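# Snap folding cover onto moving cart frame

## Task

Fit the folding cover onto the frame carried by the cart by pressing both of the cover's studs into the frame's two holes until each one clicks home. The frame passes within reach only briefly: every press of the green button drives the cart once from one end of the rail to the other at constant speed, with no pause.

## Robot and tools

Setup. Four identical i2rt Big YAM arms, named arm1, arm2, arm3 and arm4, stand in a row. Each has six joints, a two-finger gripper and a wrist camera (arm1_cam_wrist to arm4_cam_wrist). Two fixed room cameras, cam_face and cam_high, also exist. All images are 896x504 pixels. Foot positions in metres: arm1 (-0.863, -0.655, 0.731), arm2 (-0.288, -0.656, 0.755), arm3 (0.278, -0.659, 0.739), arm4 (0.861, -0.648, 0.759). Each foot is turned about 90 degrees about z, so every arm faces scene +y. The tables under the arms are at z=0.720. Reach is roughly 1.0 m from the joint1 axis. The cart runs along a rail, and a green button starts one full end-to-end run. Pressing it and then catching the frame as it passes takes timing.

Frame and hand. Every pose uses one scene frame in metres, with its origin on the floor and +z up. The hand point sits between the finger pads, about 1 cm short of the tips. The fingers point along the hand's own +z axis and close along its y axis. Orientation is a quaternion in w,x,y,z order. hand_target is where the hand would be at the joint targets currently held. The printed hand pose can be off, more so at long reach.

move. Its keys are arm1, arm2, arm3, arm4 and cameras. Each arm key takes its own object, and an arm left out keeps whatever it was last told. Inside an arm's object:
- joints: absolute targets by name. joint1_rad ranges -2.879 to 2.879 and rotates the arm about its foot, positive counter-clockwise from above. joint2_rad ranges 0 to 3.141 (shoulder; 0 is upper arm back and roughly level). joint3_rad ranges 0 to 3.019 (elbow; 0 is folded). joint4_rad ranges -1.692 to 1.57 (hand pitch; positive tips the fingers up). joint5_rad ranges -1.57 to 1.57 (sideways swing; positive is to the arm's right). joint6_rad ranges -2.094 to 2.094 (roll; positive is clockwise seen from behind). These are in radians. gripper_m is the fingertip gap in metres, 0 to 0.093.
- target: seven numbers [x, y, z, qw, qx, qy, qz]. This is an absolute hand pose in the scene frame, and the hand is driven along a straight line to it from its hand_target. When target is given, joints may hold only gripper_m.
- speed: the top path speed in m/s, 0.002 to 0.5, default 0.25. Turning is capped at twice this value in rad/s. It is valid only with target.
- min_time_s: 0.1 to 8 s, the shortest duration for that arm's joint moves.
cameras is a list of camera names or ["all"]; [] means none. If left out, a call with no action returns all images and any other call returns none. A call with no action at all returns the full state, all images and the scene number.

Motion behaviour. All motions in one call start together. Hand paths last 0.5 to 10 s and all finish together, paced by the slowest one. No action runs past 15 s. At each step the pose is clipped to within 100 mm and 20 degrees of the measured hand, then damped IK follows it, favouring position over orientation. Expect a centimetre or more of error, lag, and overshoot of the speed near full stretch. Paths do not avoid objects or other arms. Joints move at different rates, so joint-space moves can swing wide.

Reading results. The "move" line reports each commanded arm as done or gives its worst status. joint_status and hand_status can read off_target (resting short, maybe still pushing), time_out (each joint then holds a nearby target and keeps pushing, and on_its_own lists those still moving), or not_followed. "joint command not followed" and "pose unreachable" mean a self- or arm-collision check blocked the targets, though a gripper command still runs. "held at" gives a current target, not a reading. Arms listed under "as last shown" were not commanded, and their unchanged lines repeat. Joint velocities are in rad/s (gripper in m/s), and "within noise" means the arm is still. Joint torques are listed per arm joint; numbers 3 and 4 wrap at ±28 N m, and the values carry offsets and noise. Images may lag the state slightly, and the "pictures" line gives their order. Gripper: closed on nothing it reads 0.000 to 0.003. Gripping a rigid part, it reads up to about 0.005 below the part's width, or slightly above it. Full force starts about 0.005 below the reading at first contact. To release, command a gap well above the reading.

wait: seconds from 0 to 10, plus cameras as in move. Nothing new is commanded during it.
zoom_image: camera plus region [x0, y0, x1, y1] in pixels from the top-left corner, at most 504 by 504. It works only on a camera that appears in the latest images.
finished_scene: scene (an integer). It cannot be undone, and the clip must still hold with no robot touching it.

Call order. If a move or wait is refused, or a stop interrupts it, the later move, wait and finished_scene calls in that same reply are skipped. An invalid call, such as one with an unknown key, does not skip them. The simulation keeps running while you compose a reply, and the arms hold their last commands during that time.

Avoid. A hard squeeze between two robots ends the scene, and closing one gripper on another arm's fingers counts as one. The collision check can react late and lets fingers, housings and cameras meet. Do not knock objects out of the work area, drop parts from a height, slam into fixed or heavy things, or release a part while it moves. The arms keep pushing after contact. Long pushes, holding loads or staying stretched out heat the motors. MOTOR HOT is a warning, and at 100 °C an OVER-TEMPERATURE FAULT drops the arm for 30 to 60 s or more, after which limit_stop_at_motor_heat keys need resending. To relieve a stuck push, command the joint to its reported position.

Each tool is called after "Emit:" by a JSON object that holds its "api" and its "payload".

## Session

Emit:
{"api": "move", "payload": {}}

Scene clock: 0.00 s.
Joint torques (N m): no reading
Heat: arm1: hottest joint1_rad 33 °C; arm2: hottest joint3_rad 34 °C; arm3: hottest joint3_rad 35 °C; arm4: hottest joint1_rad 34 °C.
Joint velocities: within noise
arm1.joint_positions: joint1_rad=-0.404 joint2_rad=+0.541 joint3_rad=+1.391 joint4_rad=-1.334 joint5_rad=-0.082 joint6_rad=+0.409 gripper_m=+0.09396
arm1.joint_status: not commanded
arm1.hand: x=-0.7960 y=-0.4608 z=+1.2860 quat_wxyz=(-0.336, +0.340, -0.786, -0.392) (m; scene frame)
arm1.hand_target: x=-0.7971 y=-0.4638 z=+1.2955 quat_wxyz=(-0.343, +0.338, -0.780, -0.399) (m; scene frame)
arm1.hand_status: not commanded
arm2.joint_positions: joint1_rad=+0.059 joint2_rad=+0.595 joint3_rad=+1.392 joint4_rad=-1.171 joint5_rad=+0.123 joint6_rad=+0.317 gripper_m=+0.09396
arm2.joint_status: not commanded
arm2.hand: x=-0.2822 y=-0.4106 z=+1.3370 quat_wxyz=(-0.345, +0.486, -0.668, -0.446) (m; scene frame)
arm2.hand_target: x=-0.2816 y=-0.4144 z=+1.3496 quat_wxyz=(-0.351, +0.480, -0.662, -0.456) (m; scene frame)
arm2.hand_status: not commanded
arm3.joint_positions: joint1_rad=+0.141 joint2_rad=+0.602 joint3_rad=+1.355 joint4_rad=-1.257 joint5_rad=-0.116 joint6_rad=+0.492 gripper_m=+0.09396
arm3.joint_status: not commanded
arm3.hand: x=+0.2328 y=-0.4218 z=+1.2827 quat_wxyz=(-0.190, +0.507, -0.693, -0.476) (m; scene frame)
arm3.hand_target: x=+0.2332 y=-0.4243 z=+1.2951 quat_wxyz=(-0.196, +0.504, -0.687, -0.486) (m; scene frame)
arm3.hand_status: not commanded
arm4.joint_positions: joint1_rad=-0.350 joint2_rad=+0.617 joint3_rad=+1.383 joint4_rad=-1.275 joint5_rad=-0.280 joint6_rad=-0.326 gripper_m=+0.09396
arm4.joint_status: not commanded
arm4.hand: x=+0.8906 y=-0.4096 z=+1.3127 quat_wxyz=(-0.403, +0.650, -0.557, -0.324) (m; scene frame)
arm4.hand_target: x=+0.8894 y=-0.4125 z=+1.3239 quat_wxyz=(-0.413, +0.646, -0.551, -0.328) (m; scene frame)
arm4.hand_status: not commanded
pictures: arm1_cam_wrist, arm2_cam_wrist, arm3_cam_wrist, arm4_cam_wrist, cam_face, cam_high

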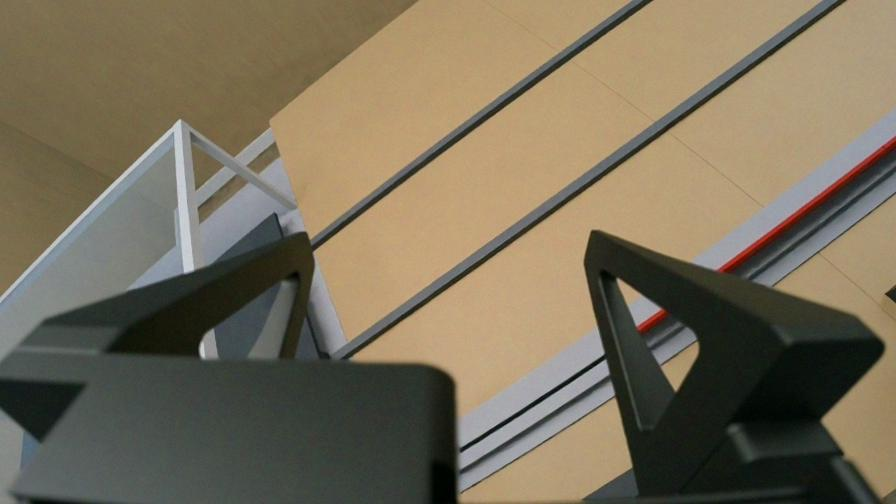

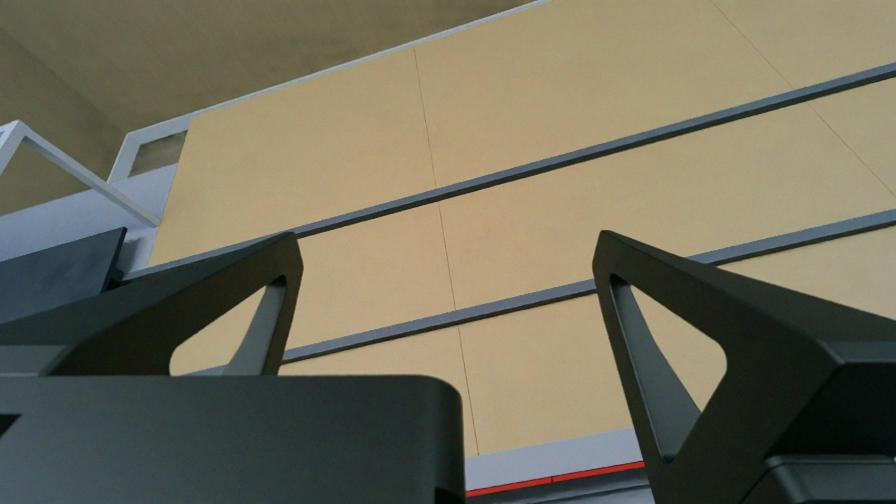

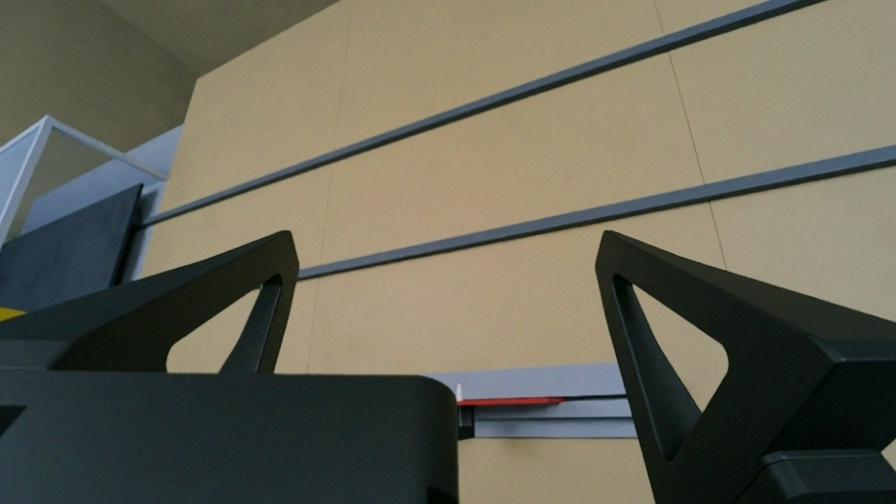

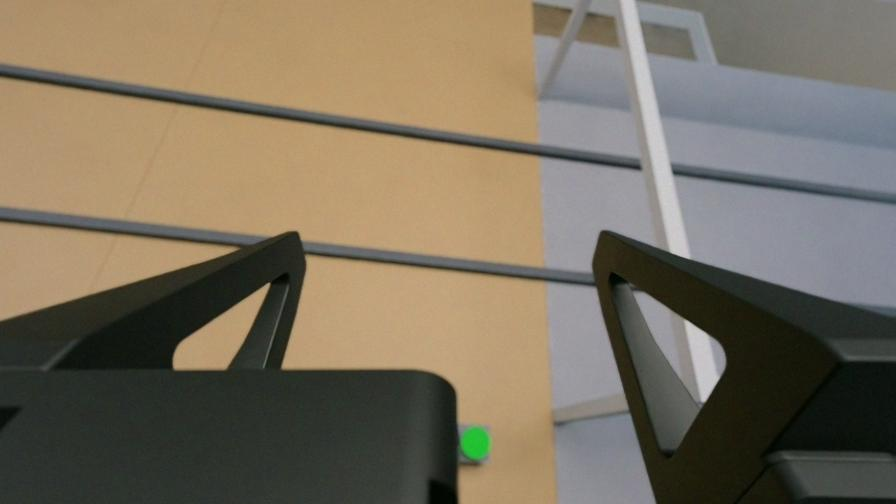

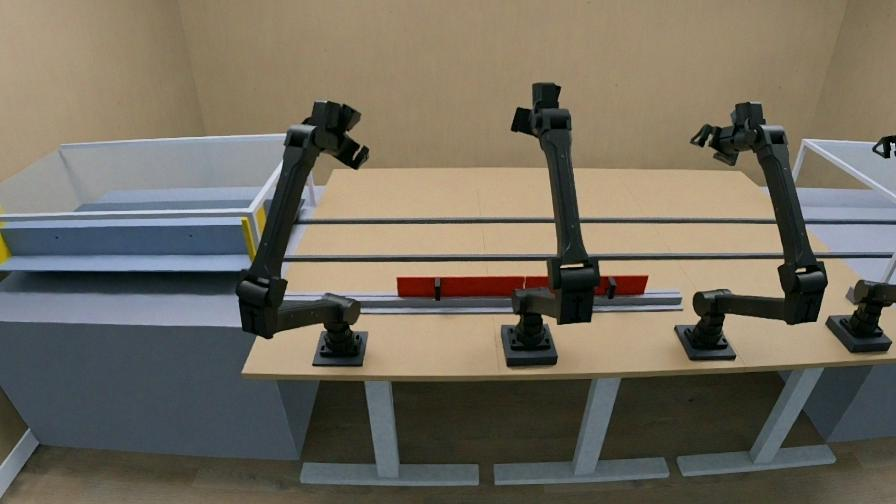

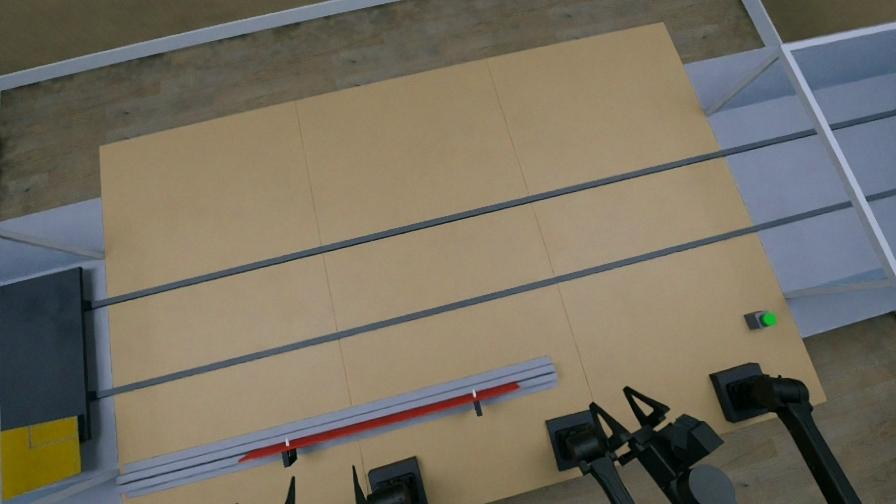

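Emit:
{"api": "move", "payload": {"arm4": {"target":[1.012,-0.446,0.90,0,0.7071,-0.7071,0],"speed":0.4,"joints":{"gripper_m":0.0}}, "arm1": {"target":[-0.62,-0.46,0.95,-0.1228,0.6964,-0.6964,-0.1228],"speed":0.3}, "arm2": {"target":[-0.03,-0.46,0.95,-0.1228,0.6964,-0.6964,-0.1228],"speed":0.3}, "cameras": ["all"]}}

Scene clock: 4.00 s.
Joint torques (N m): arm1=[-0.5 -6.83 9.2 1.05 -0.12 -0.11] | arm2=[0.38 -5.6 7.8 0.55 -0.08 -0.09] | arm3=[0.03 2.14 8.08 1.63 -0.1 -0.2] | arm4=[0.73 -2.61 9.51 0.32 0.16 0.08]
Heat: arm1: hottest joint1_rad 33 °C; arm2: hottest joint3_rad 35 °C; arm3: hottest joint3_rad 35 °C; arm4: hottest joint3_rad 35 °C.
move: arm1 done; arm2 done; arm4 done
Joint velocities: within noise
arm1.joint_positions: joint1_rad=-1.071 joint2_rad=+1.026 joint3_rad=+0.937 joint4_rad=-1.325 joint5_rad=-0.306 joint6_rad=-1.015 gripper_m=+0.09396
arm1.joint_status: not commanded
arm1.hand: x=-0.6244 y=-0.4622 z=+0.9487 quat_wxyz=(-0.111, +0.689, -0.705, -0.128) (m; scene frame)
arm1.hand_target: x=-0.6218 y=-0.4593 z=+0.9485 quat_wxyz=(-0.118, +0.697, -0.696, -0.124) (m; scene frame)
arm1.hand_status: done (0.005 m and 1.9 deg from the pose sent, 0.379 m and 58.3 deg at the start)
arm2.joint_positions: joint1_rad=-1.101 joint2_rad=+1.063 joint3_rad=+0.909 joint4_rad=-1.249 joint5_rad=-0.305 joint6_rad=-1.033 gripper_m=+0.09396
arm2.joint_status: not commanded
arm2.hand: x=-0.0358 y=-0.4570 z=+0.9508 quat_wxyz=(-0.114, +0.694, -0.699, -0.129) (m; scene frame)
arm2.hand_target: x=-0.0313 y=-0.4597 z=+0.9490 quat_wxyz=(-0.119, +0.694, -0.699, -0.125) (m; scene frame)
arm2.hand_status: done (0.007 m and 1.3 deg from the pose sent, 0.465 m and 51.5 deg at the start)
arm3: as last shown
arm4.joint_positions: joint1_rad=-0.635 joint2_rad=+1.031 joint3_rad=+0.771 joint4_rad=-1.324 joint5_rad=-0.013 joint6_rad=-0.639 gripper_m=+0.00041
arm4.joint_status: all done
arm4.hand: x=+1.0057 y=-0.4446 z=+0.9056 quat_wxyz=(+0.003, +0.710, -0.704, -0.003) (m; scene frame)
arm4.hand_target: x=+1.0089 y=-0.4467 z=+0.8998 quat_wxyz=(+0.006, +0.709, -0.705, +0.000) (m; scene frame)
arm4.hand_status: done (0.009 m and 0.7 deg from the pose sent, 0.432 m and 62.8 deg at the start)
pictures: arm1_cam_wrist, arm2_cam_wrist, arm3_cam_wrist, arm4_cam_wrist, cam_face, cam_high

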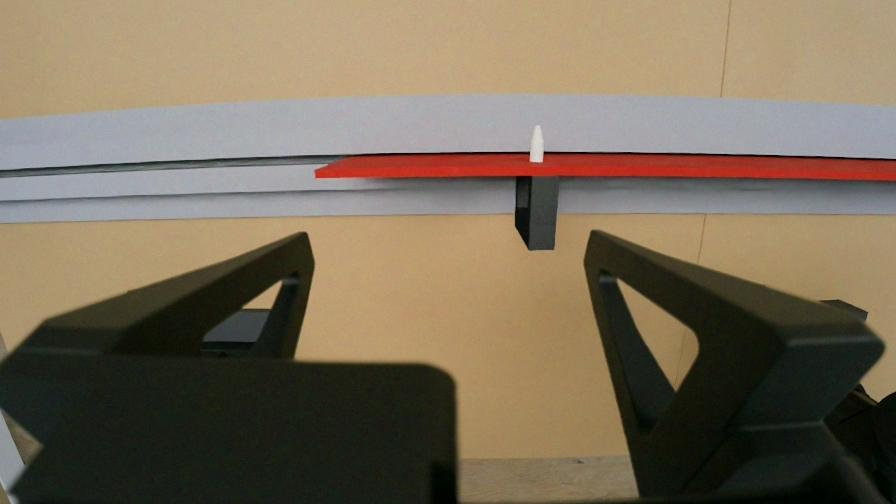

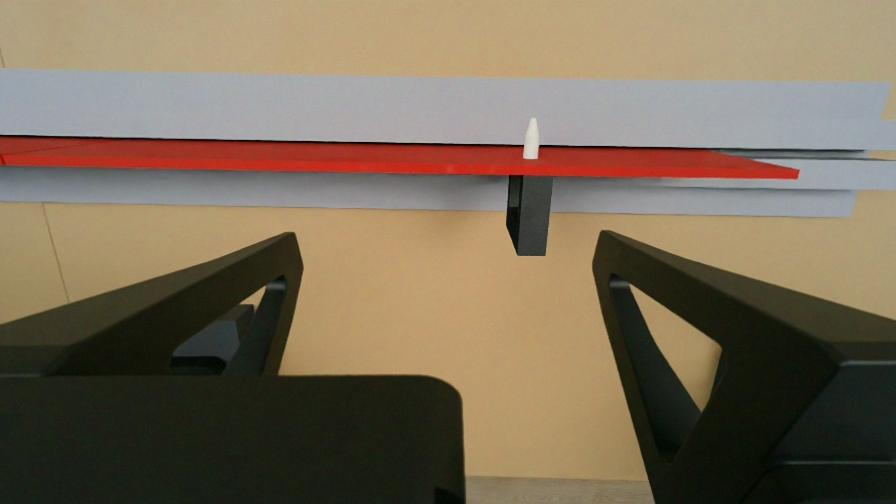

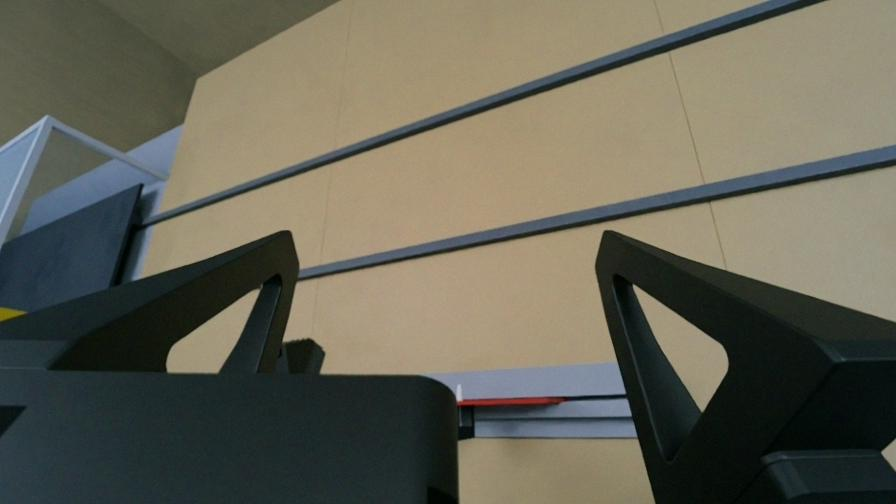

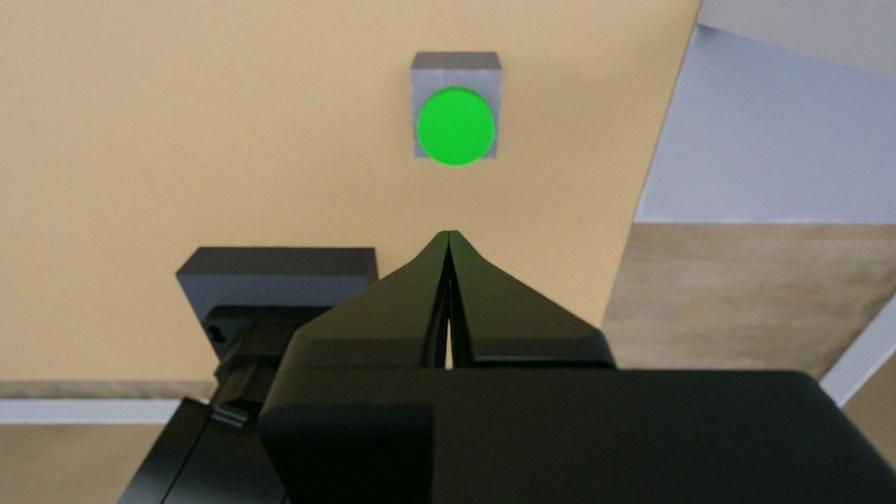

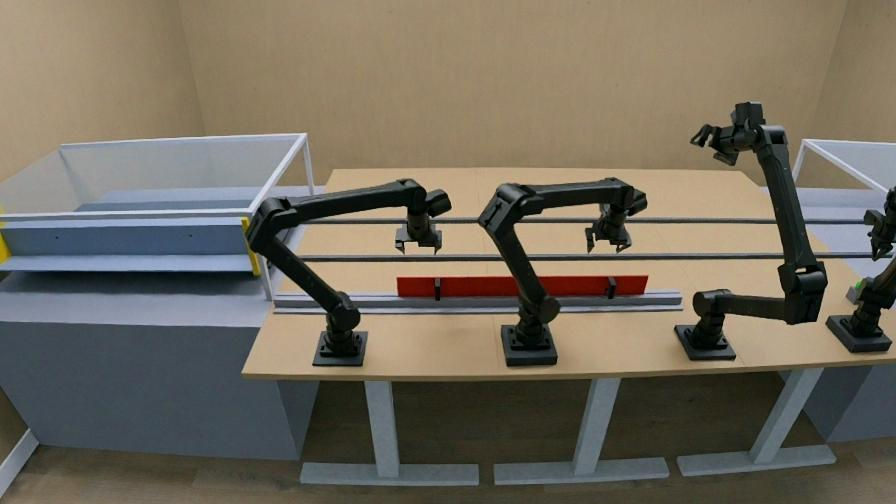

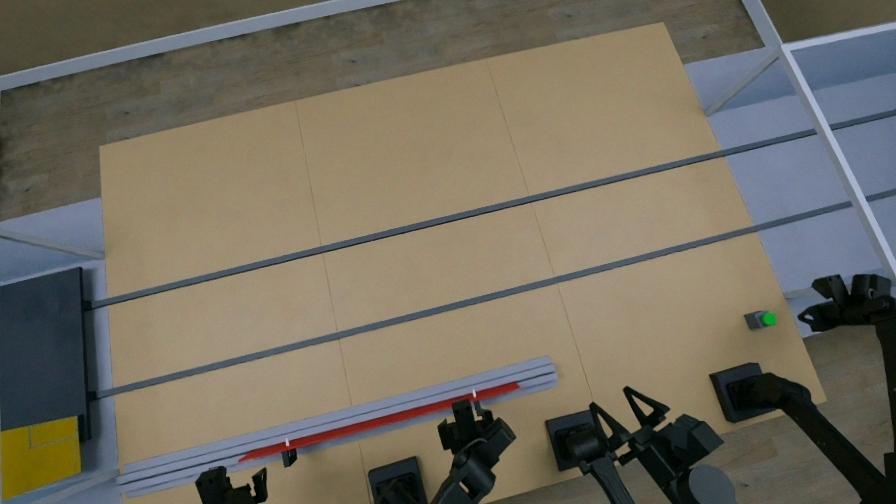

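Emit:
{"api": "move", "payload": {"arm4": {"target":[1.013,-0.445,0.775,0,0.7071,-0.7071,0],"speed":0.08}, "arm1": {"target":[-0.571,-0.48,0.895,-0.1228,0.6964,-0.6964,-0.1228],"speed":0.3}, "arm2": {"target":[0.012,-0.48,0.895,-0.1228,0.6964,-0.6964,-0.1228],"speed":0.3}, "cameras": ["arm1_cam_wrist","arm2_cam_wrist","arm4_cam_wrist","cam_face"]}}

Scene clock: 6.83 s.
Joint torques (N m): arm1=[-2.55 -8.18 8.66 1.1 -0.43 -0.11] | arm2=[-0.21 -6.3 7.28 0.62 -0.37 -0.02] | arm3=[1.03 1.73 7.86 1.73 -0.12 -0.23] | arm4=[0.5 -1.14 6.19 1.14 0.09 0.11]
Heat: arm1: hottest joint1_rad 33 °C; arm2: hottest joint3_rad 35 °C; arm3: hottest joint3_rad 35 °C; arm4: hottest joint3_rad 35 °C.
move: arm1 done; arm2 done; arm4 off_target
Joint velocities: within noise
arm1.joint_positions: joint1_rad=-1.194 joint2_rad=+1.153 joint3_rad=+0.894 joint4_rad=-1.175 joint5_rad=-0.323 joint6_rad=-1.154 gripper_m=+0.09396
arm1.joint_status: not commanded
arm1.hand: x=-0.5754 y=-0.4788 z=+0.8994 quat_wxyz=(-0.121, +0.694, -0.699, -0.124) (m; scene frame)
arm1.hand_target: x=-0.5715 y=-0.4799 z=+0.8952 quat_wxyz=(-0.123, +0.696, -0.697, -0.123) (m; scene frame)
arm1.hand_status: done (0.006 m and 0.5 deg from the pose sent, 0.078 m and 1.9 deg at the start)
arm2.joint_positions: joint1_rad=-1.222 joint2_rad=+1.188 joint3_rad=+0.866 joint4_rad=-1.100 joint5_rad=-0.318 joint6_rad=-1.166 gripper_m=+0.09396
arm2.joint_status: not commanded
arm2.hand: x=+0.0095 y=-0.4768 z=+0.9008 quat_wxyz=(-0.123, +0.698, -0.695, -0.122) (m; scene frame)
arm2.hand_target: x=+0.0114 y=-0.4797 z=+0.8955 quat_wxyz=(-0.123, +0.697, -0.696, -0.123) (m; scene frame)
arm2.hand_status: done (0.007 m and 0.2 deg from the pose sent, 0.077 m and 1.3 deg at the start)
arm3: as last shown
arm4.joint_positions: joint1_rad=-0.638 joint2_rad=+1.198 joint3_rad=+0.564 joint4_rad=-0.901 joint5_rad=-0.011 joint6_rad=-0.639 gripper_m=+0.00041
arm4.joint_status: not commanded
arm4.hand: x=+1.0151 y=-0.4349 z=+0.7954 quat_wxyz=(-0.022, +0.709, -0.704, -0.005) (m; scene frame)
arm4.hand_target: x=+1.0115 y=-0.4462 z=+0.7775 quat_wxyz=(-0.001, +0.707, -0.707, -0.001) (m; scene frame)
arm4.hand_status: off_target (0.023 m and 2.6 deg from the pose sent, 0.131 m and 0.7 deg at the start)
pictures: arm1_cam_wrist, arm2_cam_wrist, arm4_cam_wrist, cam_face

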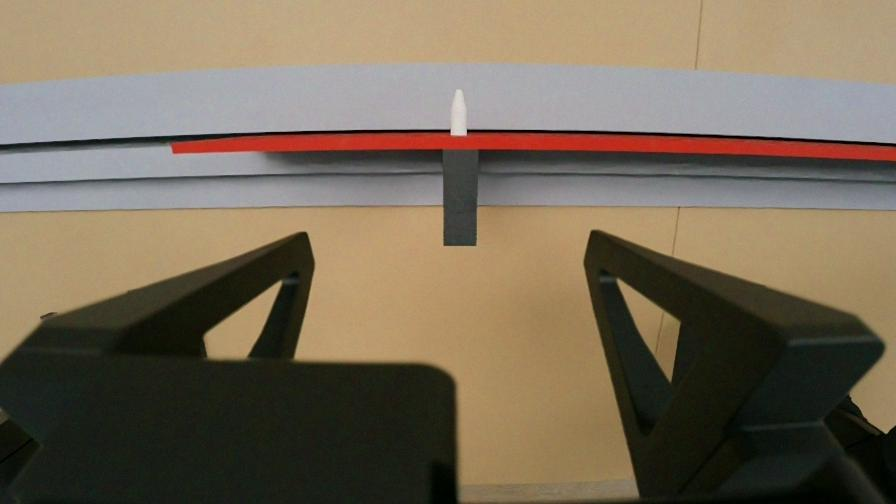

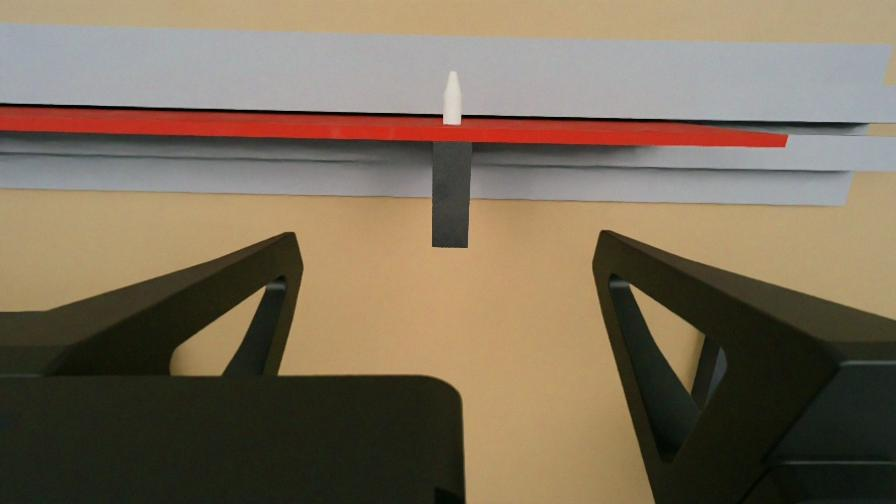

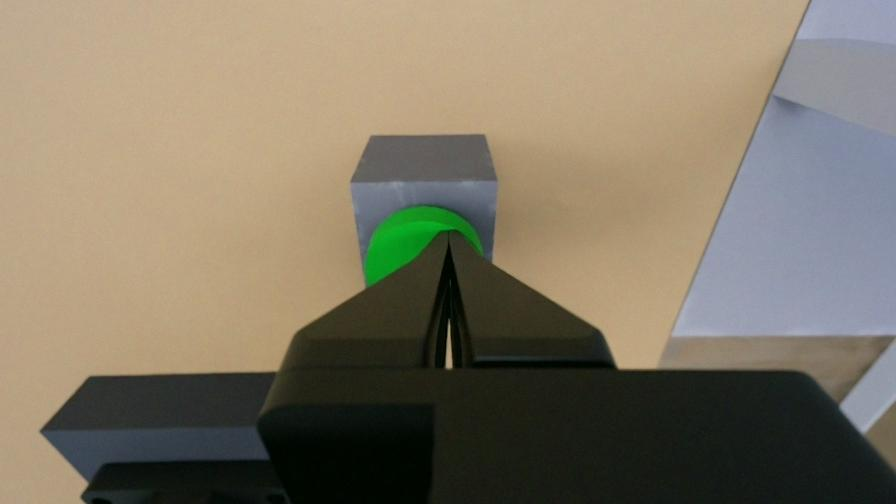

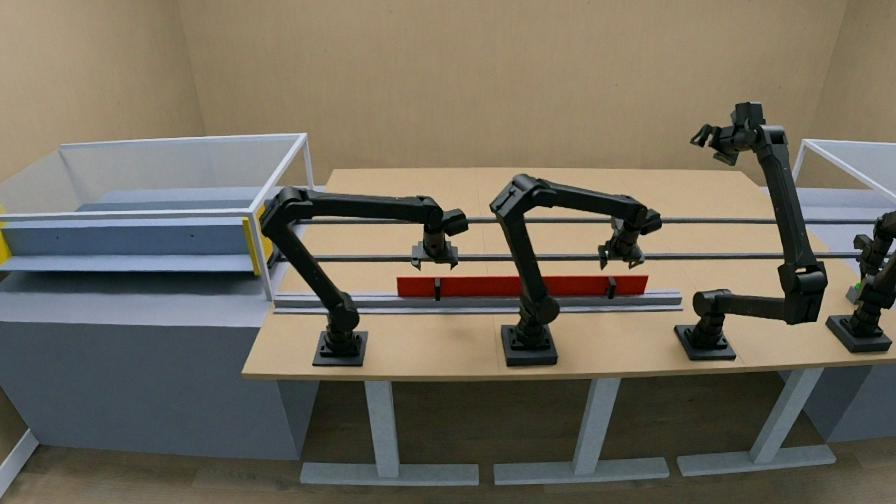

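Emit:
{"api": "move", "payload": {"arm4": {"target":[1.01,-0.47,0.87,0,0.7071,-0.7071,0],"speed":0.15}, "arm1": {"target":[-0.567,-0.478,0.819,-0.1228,0.6964,-0.6964,-0.1228],"speed":0.12}, "arm2": {"target":[0.012,-0.479,0.819,-0.1228,0.6964,-0.6964,-0.1228],"speed":0.12}, "cameras": ["arm1_cam_wrist","arm2_cam_wrist","arm4_cam_wrist","cam_face"]}}

Emit:
{"api": "zoom_image", "payload": {"camera": "cam_face", "region": [0, 180, 300, 300]}}

Scene clock: 9.17 s.
Joint torques (N m): arm1=[-1.61 -9.52 7.99 1.02 -0.36 -0.1] | arm2=[0.21 -6.77 6.15 0.53 -0.39 -0.06] | arm3=[1.03 2.49 7.64 1.78 -0.08 -0.23] | arm4=[0.44 -3.6 14.82 -0.18 0.1 0.07]
Heat: arm1: hottest joint1_rad 33 °C; arm2: hottest joint3_rad 35 °C; arm3: hottest joint3_rad 35 °C; arm4: hottest joint3_rad 35 °C.
move: arm1 done; arm2 done; arm4 off_target
Joint velocities: within noise
arm1.joint_positions: joint1_rad=-1.194 joint2_rad=+1.254 joint3_rad=+0.759 joint4_rad=-0.938 joint5_rad=-0.323 joint6_rad=-1.154 gripper_m=+0.09396
arm1.joint_status: not commanded
arm1.hand: x=-0.5709 y=-0.4770 z=+0.8230 quat_wxyz=(-0.121, +0.694, -0.699, -0.124) (m; scene frame)
arm1.hand_target: x=-0.5678 y=-0.4783 z=+0.8194 quat_wxyz=(-0.123, +0.696, -0.697, -0.122) (m; scene frame)
arm1.hand_status: done (0.006 m and 0.5 deg from the pose sent, 0.081 m and 0.5 deg at the start)
arm2.joint_positions: joint1_rad=-1.222 joint2_rad=+1.298 joint3_rad=+0.734 joint4_rad=-0.861 joint5_rad=-0.318 joint6_rad=-1.166 gripper_m=+0.09396
arm2.joint_status: not commanded
arm2.hand: x=+0.0100 y=-0.4763 z=+0.8236 quat_wxyz=(-0.121, +0.698, -0.695, -0.123) (m; scene frame)
arm2.hand_target: x=+0.0113 y=-0.4792 z=+0.8194 quat_wxyz=(-0.123, +0.696, -0.697, -0.123) (m; scene frame)
arm2.hand_status: done (0.006 m and 0.2 deg from the pose sent, 0.082 m and 0.2 deg at the start)
arm3: as last shown
arm4.joint_positions: joint1_rad=-0.693 joint2_rad=+1.017 joint3_rad=+0.599 joint4_rad=-1.220 joint5_rad=-0.008 joint6_rad=-0.695 gripper_m=+0.00041
arm4.joint_status: not commanded
arm4.hand: x=+0.9942 y=-0.4835 z=+0.8472 quat_wxyz=(+0.029, +0.709, -0.705, +0.002) (m; scene frame)
arm4.hand_target: x=+1.0093 y=-0.4702 z=+0.8693 quat_wxyz=(+0.001, +0.708, -0.706, +0.001) (m; scene frame)
arm4.hand_status: off_target (0.031 m and 3.4 deg from the pose sent, 0.083 m and 2.6 deg at the start)
pictures: arm1_cam_wrist, arm2_cam_wrist, arm4_cam_wrist, cam_face

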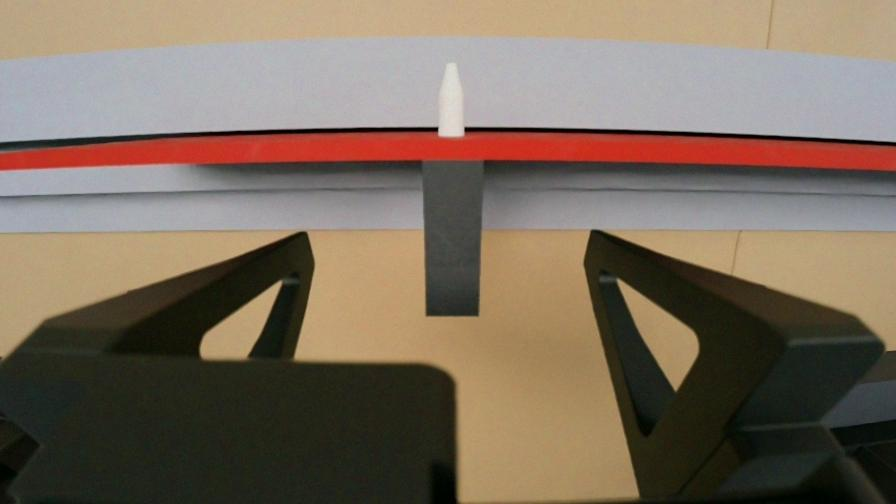

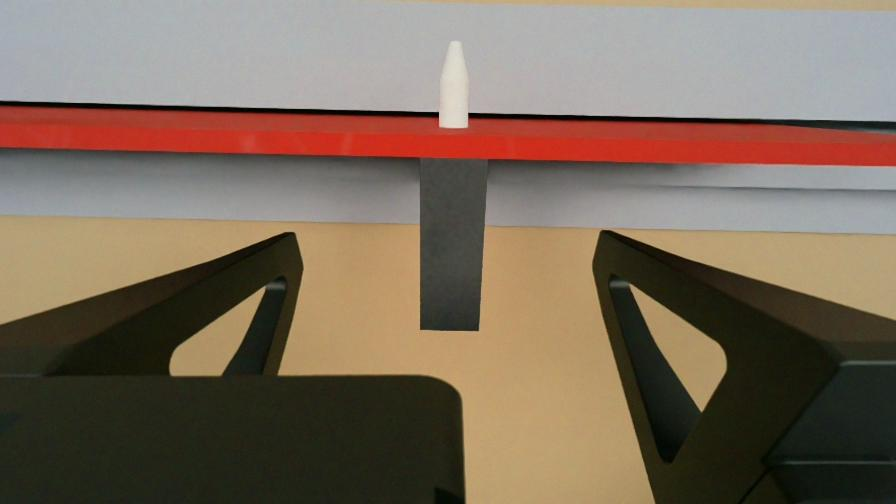

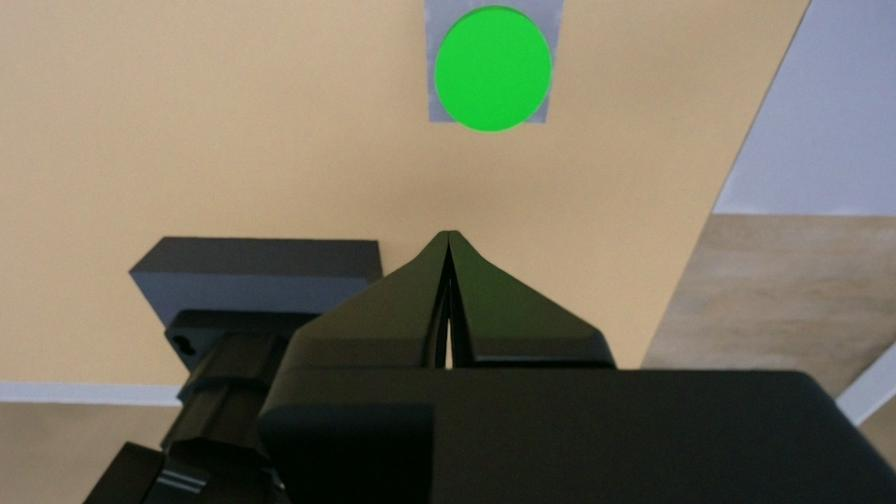

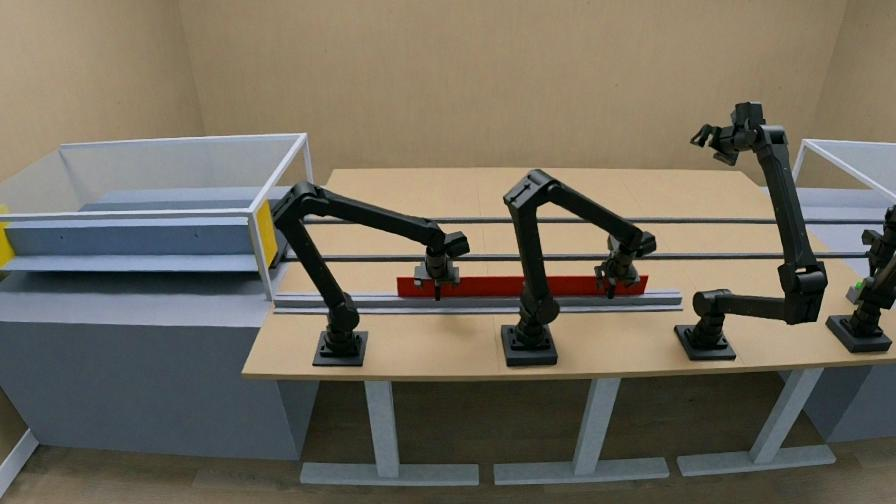

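Scaled by 1.680.

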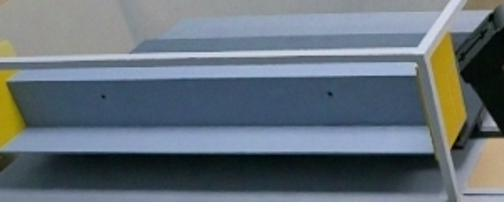

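Emit:
{"api": "move", "payload": {"arm1": {"target":[-0.5655,-0.474,0.819,-0.1228,0.6964,-0.6964,-0.1228],"speed":0.05}, "arm2": {"target":[0.0135,-0.478,0.819,-0.1228,0.6964,-0.6964,-0.1228],"speed":0.05}, "cameras": ["arm1_cam_wrist","arm2_cam_wrist"]}}

Emit:
{"api": "move", "payload": {"arm1": {"joints":{"gripper_m":0.004}}, "arm2": {"joints":{"gripper_m":0.004}}, "cameras": ["arm1_cam_wrist","arm2_cam_wrist","cam_face"]}}

Emit:
{"api": "zoom_image", "payload": {"camera": "cam_face", "region": [0, 180, 300, 300]}}

Scene clock: 10.83 s.
Joint torques (N m): arm1=[-0.79 -8.88 8.59 0.85 -0.26 0] | arm2=[0.32 -7.06 6.56 0.47 -0.31 -0.07] | arm3=[0.21 2.02 7.95 1.87 -0.13 -0.2] | arm4=[0.44 -3.84 14.84 -0.47 0.11 0.09]
Heat: arm1: hottest joint1_rad 33 °C; arm2: hottest joint3_rad 35 °C; arm3: hottest joint3_rad 36 °C; arm4: hottest joint3_rad 36 °C.
move: arm1 done; arm2 done
Joint velocities: within noise
arm1.joint_positions: joint1_rad=-1.194 joint2_rad=+1.264 joint3_rad=+0.759 joint4_rad=-0.935 joint5_rad=-0.323 joint6_rad=-1.154 gripper_m=+0.09396
arm1.joint_status: not commanded
arm1.hand: x=-0.5706 y=-0.4769 z=+0.8202 quat_wxyz=(-0.118, +0.694, -0.700, -0.125) (m; scene frame)
arm1.hand_target: x=-0.5659 y=-0.4742 z=+0.8187 quat_wxyz=(-0.122, +0.696, -0.697, -0.123) (m; scene frame)
arm1.hand_status: done (0.006 m and 0.8 deg from the pose sent, 0.007 m and 0.5 deg at the start)
arm2.joint_positions: joint1_rad=-1.222 joint2_rad=+1.303 joint3_rad=+0.734 joint4_rad=-0.858 joint5_rad=-0.318 joint6_rad=-1.166 gripper_m=+0.09396
arm2.joint_status: not commanded
arm2.hand: x=+0.0105 y=-0.4761 z=+0.8222 quat_wxyz=(-0.121, +0.697, -0.696, -0.123) (m; scene frame)
arm2.hand_target: x=+0.0135 y=-0.4780 z=+0.8191 quat_wxyz=(-0.123, +0.696, -0.696, -0.123) (m; scene frame)
arm2.hand_status: done (0.005 m and 0.3 deg from the pose sent, 0.006 m and 0.2 deg at the start)
arm3, arm4: as last shown
arm4.hand_target: x=+1.0093 y=-0.4702 z=+0.8693 quat_wxyz=(+0.001, +0.708, -0.707, +0.001) (m; scene frame)
pictures: arm1_cam_wrist, arm2_cam_wrist

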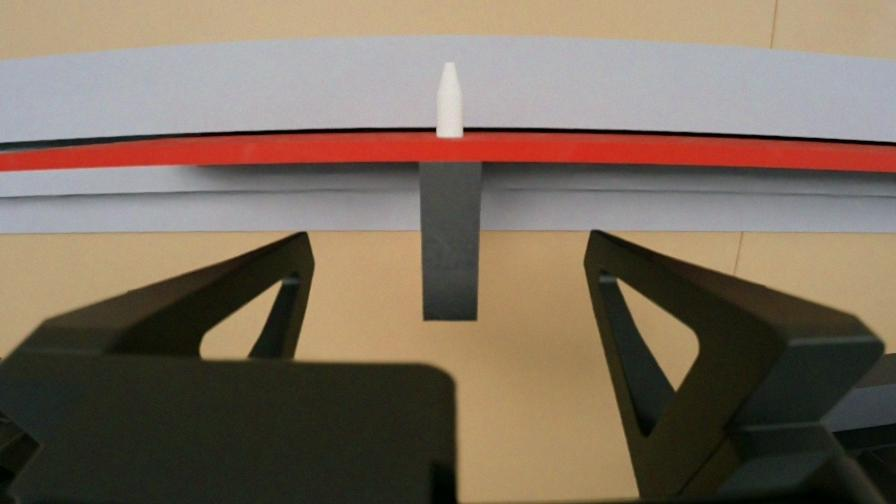

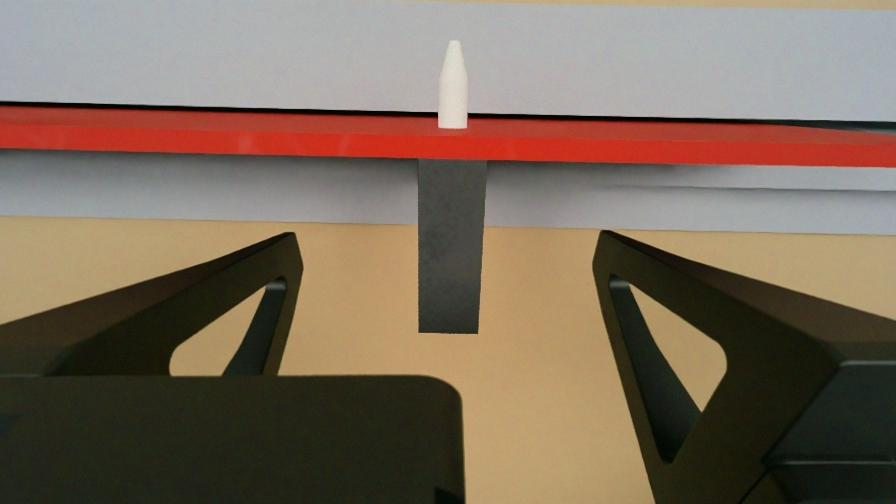

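Scene clock: 11.60 s.
Joint torques (N m): arm1=[-1.26 -9.17 8.64 0.9 -0.18 -0.06] | arm2=[0.32 -6.53 6.64 0.47 -0.34 -0.16] | arm3=[0.32 2.43 7.87 1.74 -0.15 -0.15] | arm4=[0.5 -3.78 14.63 -0.36 0.12 0.07]
Heat: arm1: hottest joint1_rad 33 °C; arm2: hottest joint3_rad 36 °C; arm3: hottest joint3_rad 36 °C; arm4: hottest joint3_rad 37 °C.
move: arm1 off_target; arm2 off_target
Joint velocities: within noise
arm1.joint_positions: joint1_rad=-1.195 joint2_rad=+1.264 joint3_rad=+0.759 joint4_rad=-0.934 joint5_rad=-0.325 joint6_rad=-1.153 gripper_m=+0.01571
arm1.joint_status: gripper_m off_target (ended at +0.01573, target +0.00400)
arm1.hand: x=-0.5701 y=-0.4770 z=+0.8203 quat_wxyz=(-0.119, +0.692, -0.700, -0.125) (m; scene frame)
arm1.hand_target: x=-0.5654 y=-0.4746 z=+0.8189 quat_wxyz=(-0.122, +0.696, -0.697, -0.123) (m; scene frame)
arm1.hand_status: not commanded
arm2.joint_positions: joint1_rad=-1.223 joint2_rad=+1.303 joint3_rad=+0.733 joint4_rad=-0.856 joint5_rad=-0.319 joint6_rad=-1.157 gripper_m=+0.01662
arm2.joint_status: gripper_m off_target (ended at +0.01665, target +0.00400)
arm2.hand: x=+0.0103 y=-0.4765 z=+0.8218 quat_wxyz=(-0.121, +0.694, -0.699, -0.124) (m; scene frame)
arm2.hand_target: x=+0.0132 y=-0.4787 z=+0.8186 quat_wxyz=(-0.123, +0.696, -0.697, -0.123) (m; scene frame)
arm2.hand_status: not commanded
arm3, arm4: as last shown
pictures: arm1_cam_wrist, arm2_cam_wrist, cam_face

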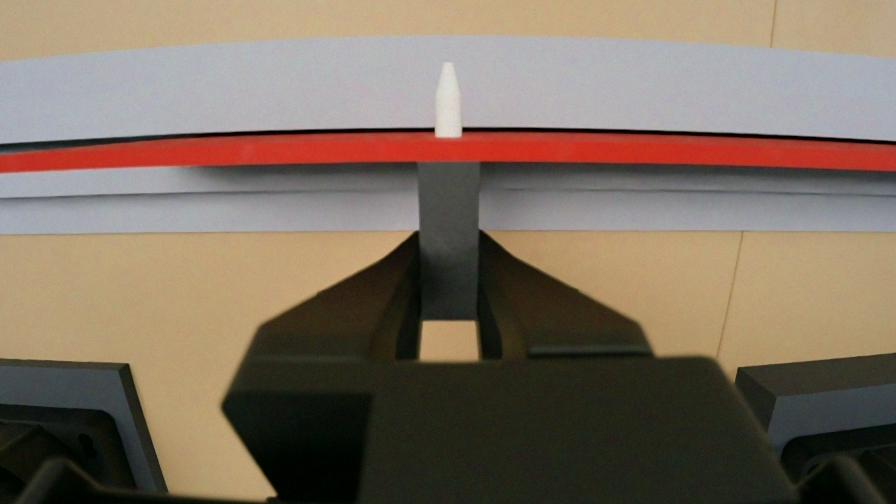

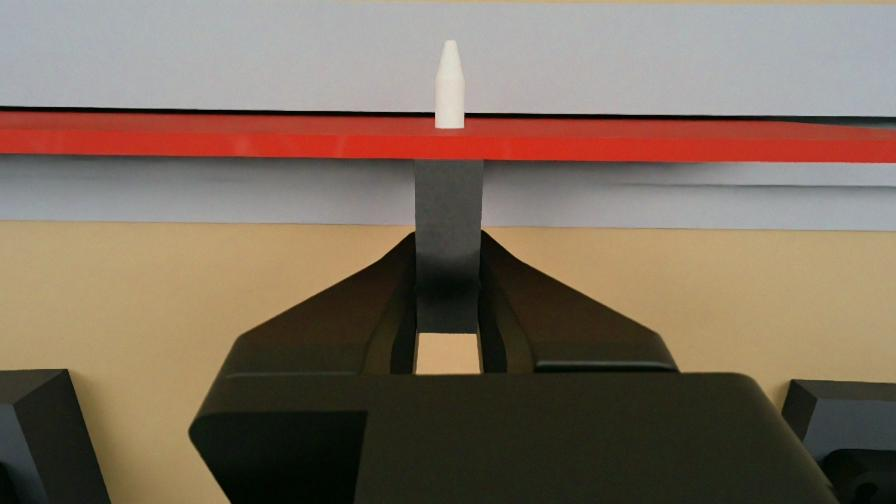

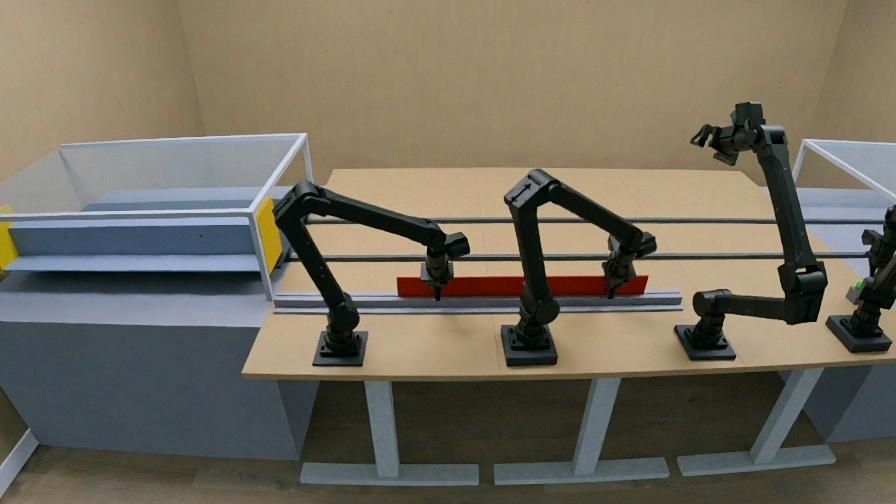

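Scaled by 1.680.

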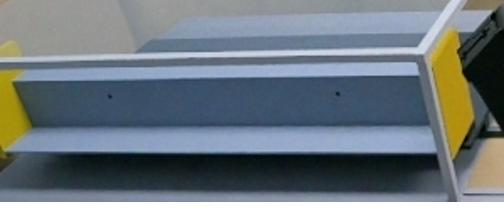

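Emit:
{"api": "move", "payload": {"arm1": {"target":[-0.567,-0.47,0.95,-0.1310,0.6949,-0.6949,-0.1310],"speed":0.1}, "arm2": {"target":[0.0115,-0.475,0.945,-0.1310,0.6949,-0.6949,-0.1310],"speed":0.1}, "cameras": ["arm1_cam_wrist","arm2_cam_wrist","cam_face"]}}

Scene clock: 14.27 s.
Joint torques (N m): arm1=[-1.26 -10.17 14.72 0.01 -1.12 0.01] | arm2=[0.91 -8.23 13.74 -1.68 -1.19 -0.06] | arm3=[-0.32 1.79 7.98 1.7 -0.11 -0.18] | arm4=[0.44 -3.55 14.76 -0.39 0.11 0.02]
Heat: arm1: hottest joint1_rad 33 °C; arm2: hottest joint3_rad 36 °C; arm3: hottest joint3_rad 36 °C; arm4: hottest joint3_rad 38 °C.
move: arm1 off_target; arm2 off_target
Joint velocities: within noise
arm1.joint_positions: joint1_rad=-1.200 joint2_rad=+1.162 joint3_rad=+0.948 joint4_rad=-1.280 joint5_rad=-0.326 joint6_rad=-1.156 gripper_m=+0.01571
arm1.joint_status: not commanded
arm1.hand: x=-0.5811 y=-0.4827 z=+0.9154 quat_wxyz=(-0.094, +0.690, -0.705, -0.136) (m; scene frame)
arm1.hand_target: x=-0.5665 y=-0.4721 z=+0.9494 quat_wxyz=(-0.132, +0.694, -0.695, -0.130) (m; scene frame)
arm1.hand_status: off_target (0.039 m and 4.5 deg from the pose sent, 0.130 m and 1.7 deg at the start)
arm2.joint_positions: joint1_rad=-1.229 joint2_rad=+1.177 joint3_rad=+0.863 joint4_rad=-1.160 joint5_rad=-0.315 joint6_rad=-1.166 gripper_m=+0.01678
arm2.joint_status: not commanded
arm2.hand: x=-0.0033 y=-0.4853 z=+0.9013 quat_wxyz=(-0.099, +0.693, -0.702, -0.130) (m; scene frame)
arm2.hand_target: x=+0.0136 y=-0.4767 z=+0.9436 quat_wxyz=(-0.136, +0.695, -0.694, -0.127) (m; scene frame)
arm2.hand_status: off_target (0.047 m and 3.8 deg from the pose sent, 0.123 m and 1.5 deg at the start)
arm3, arm4: as last shown
pictures: arm1_cam_wrist, arm2_cam_wrist, cam_face

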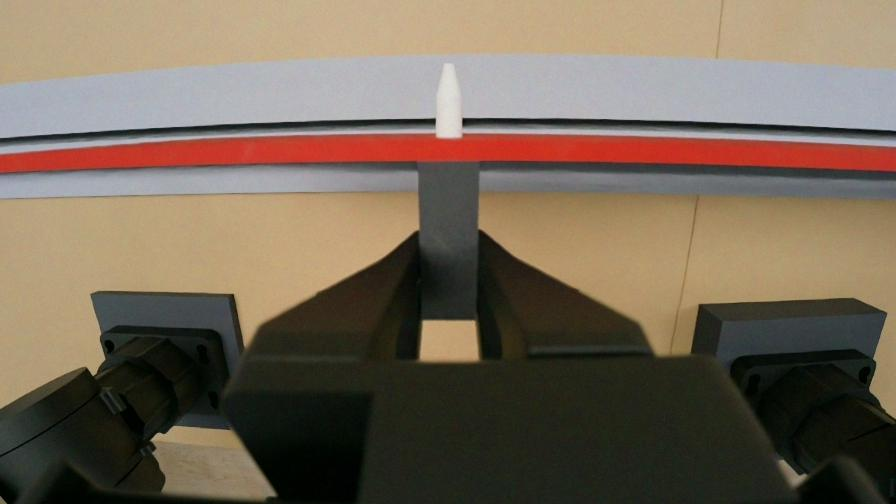

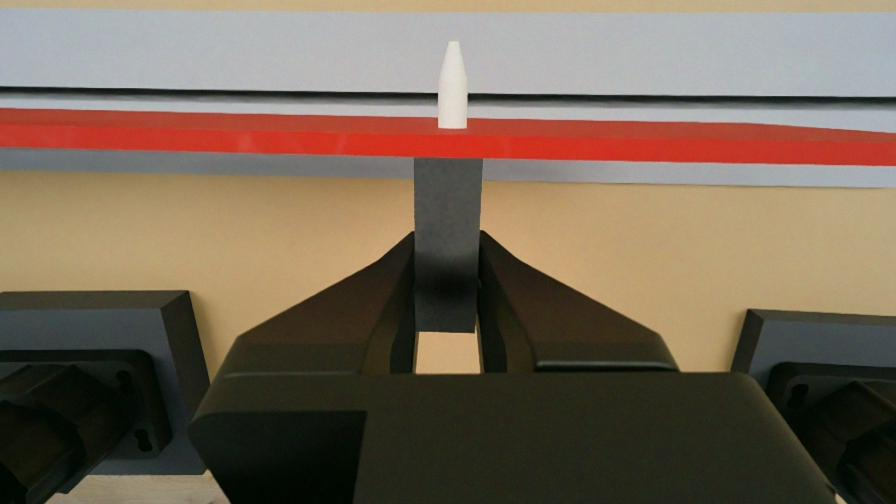

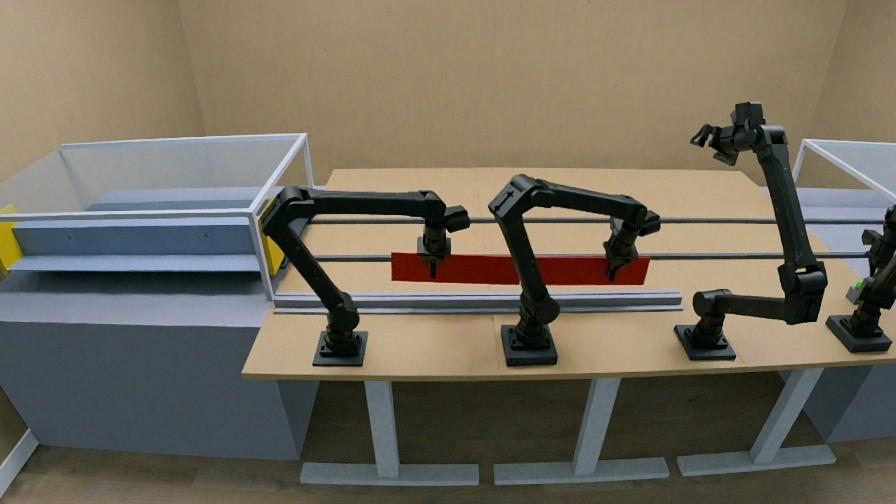

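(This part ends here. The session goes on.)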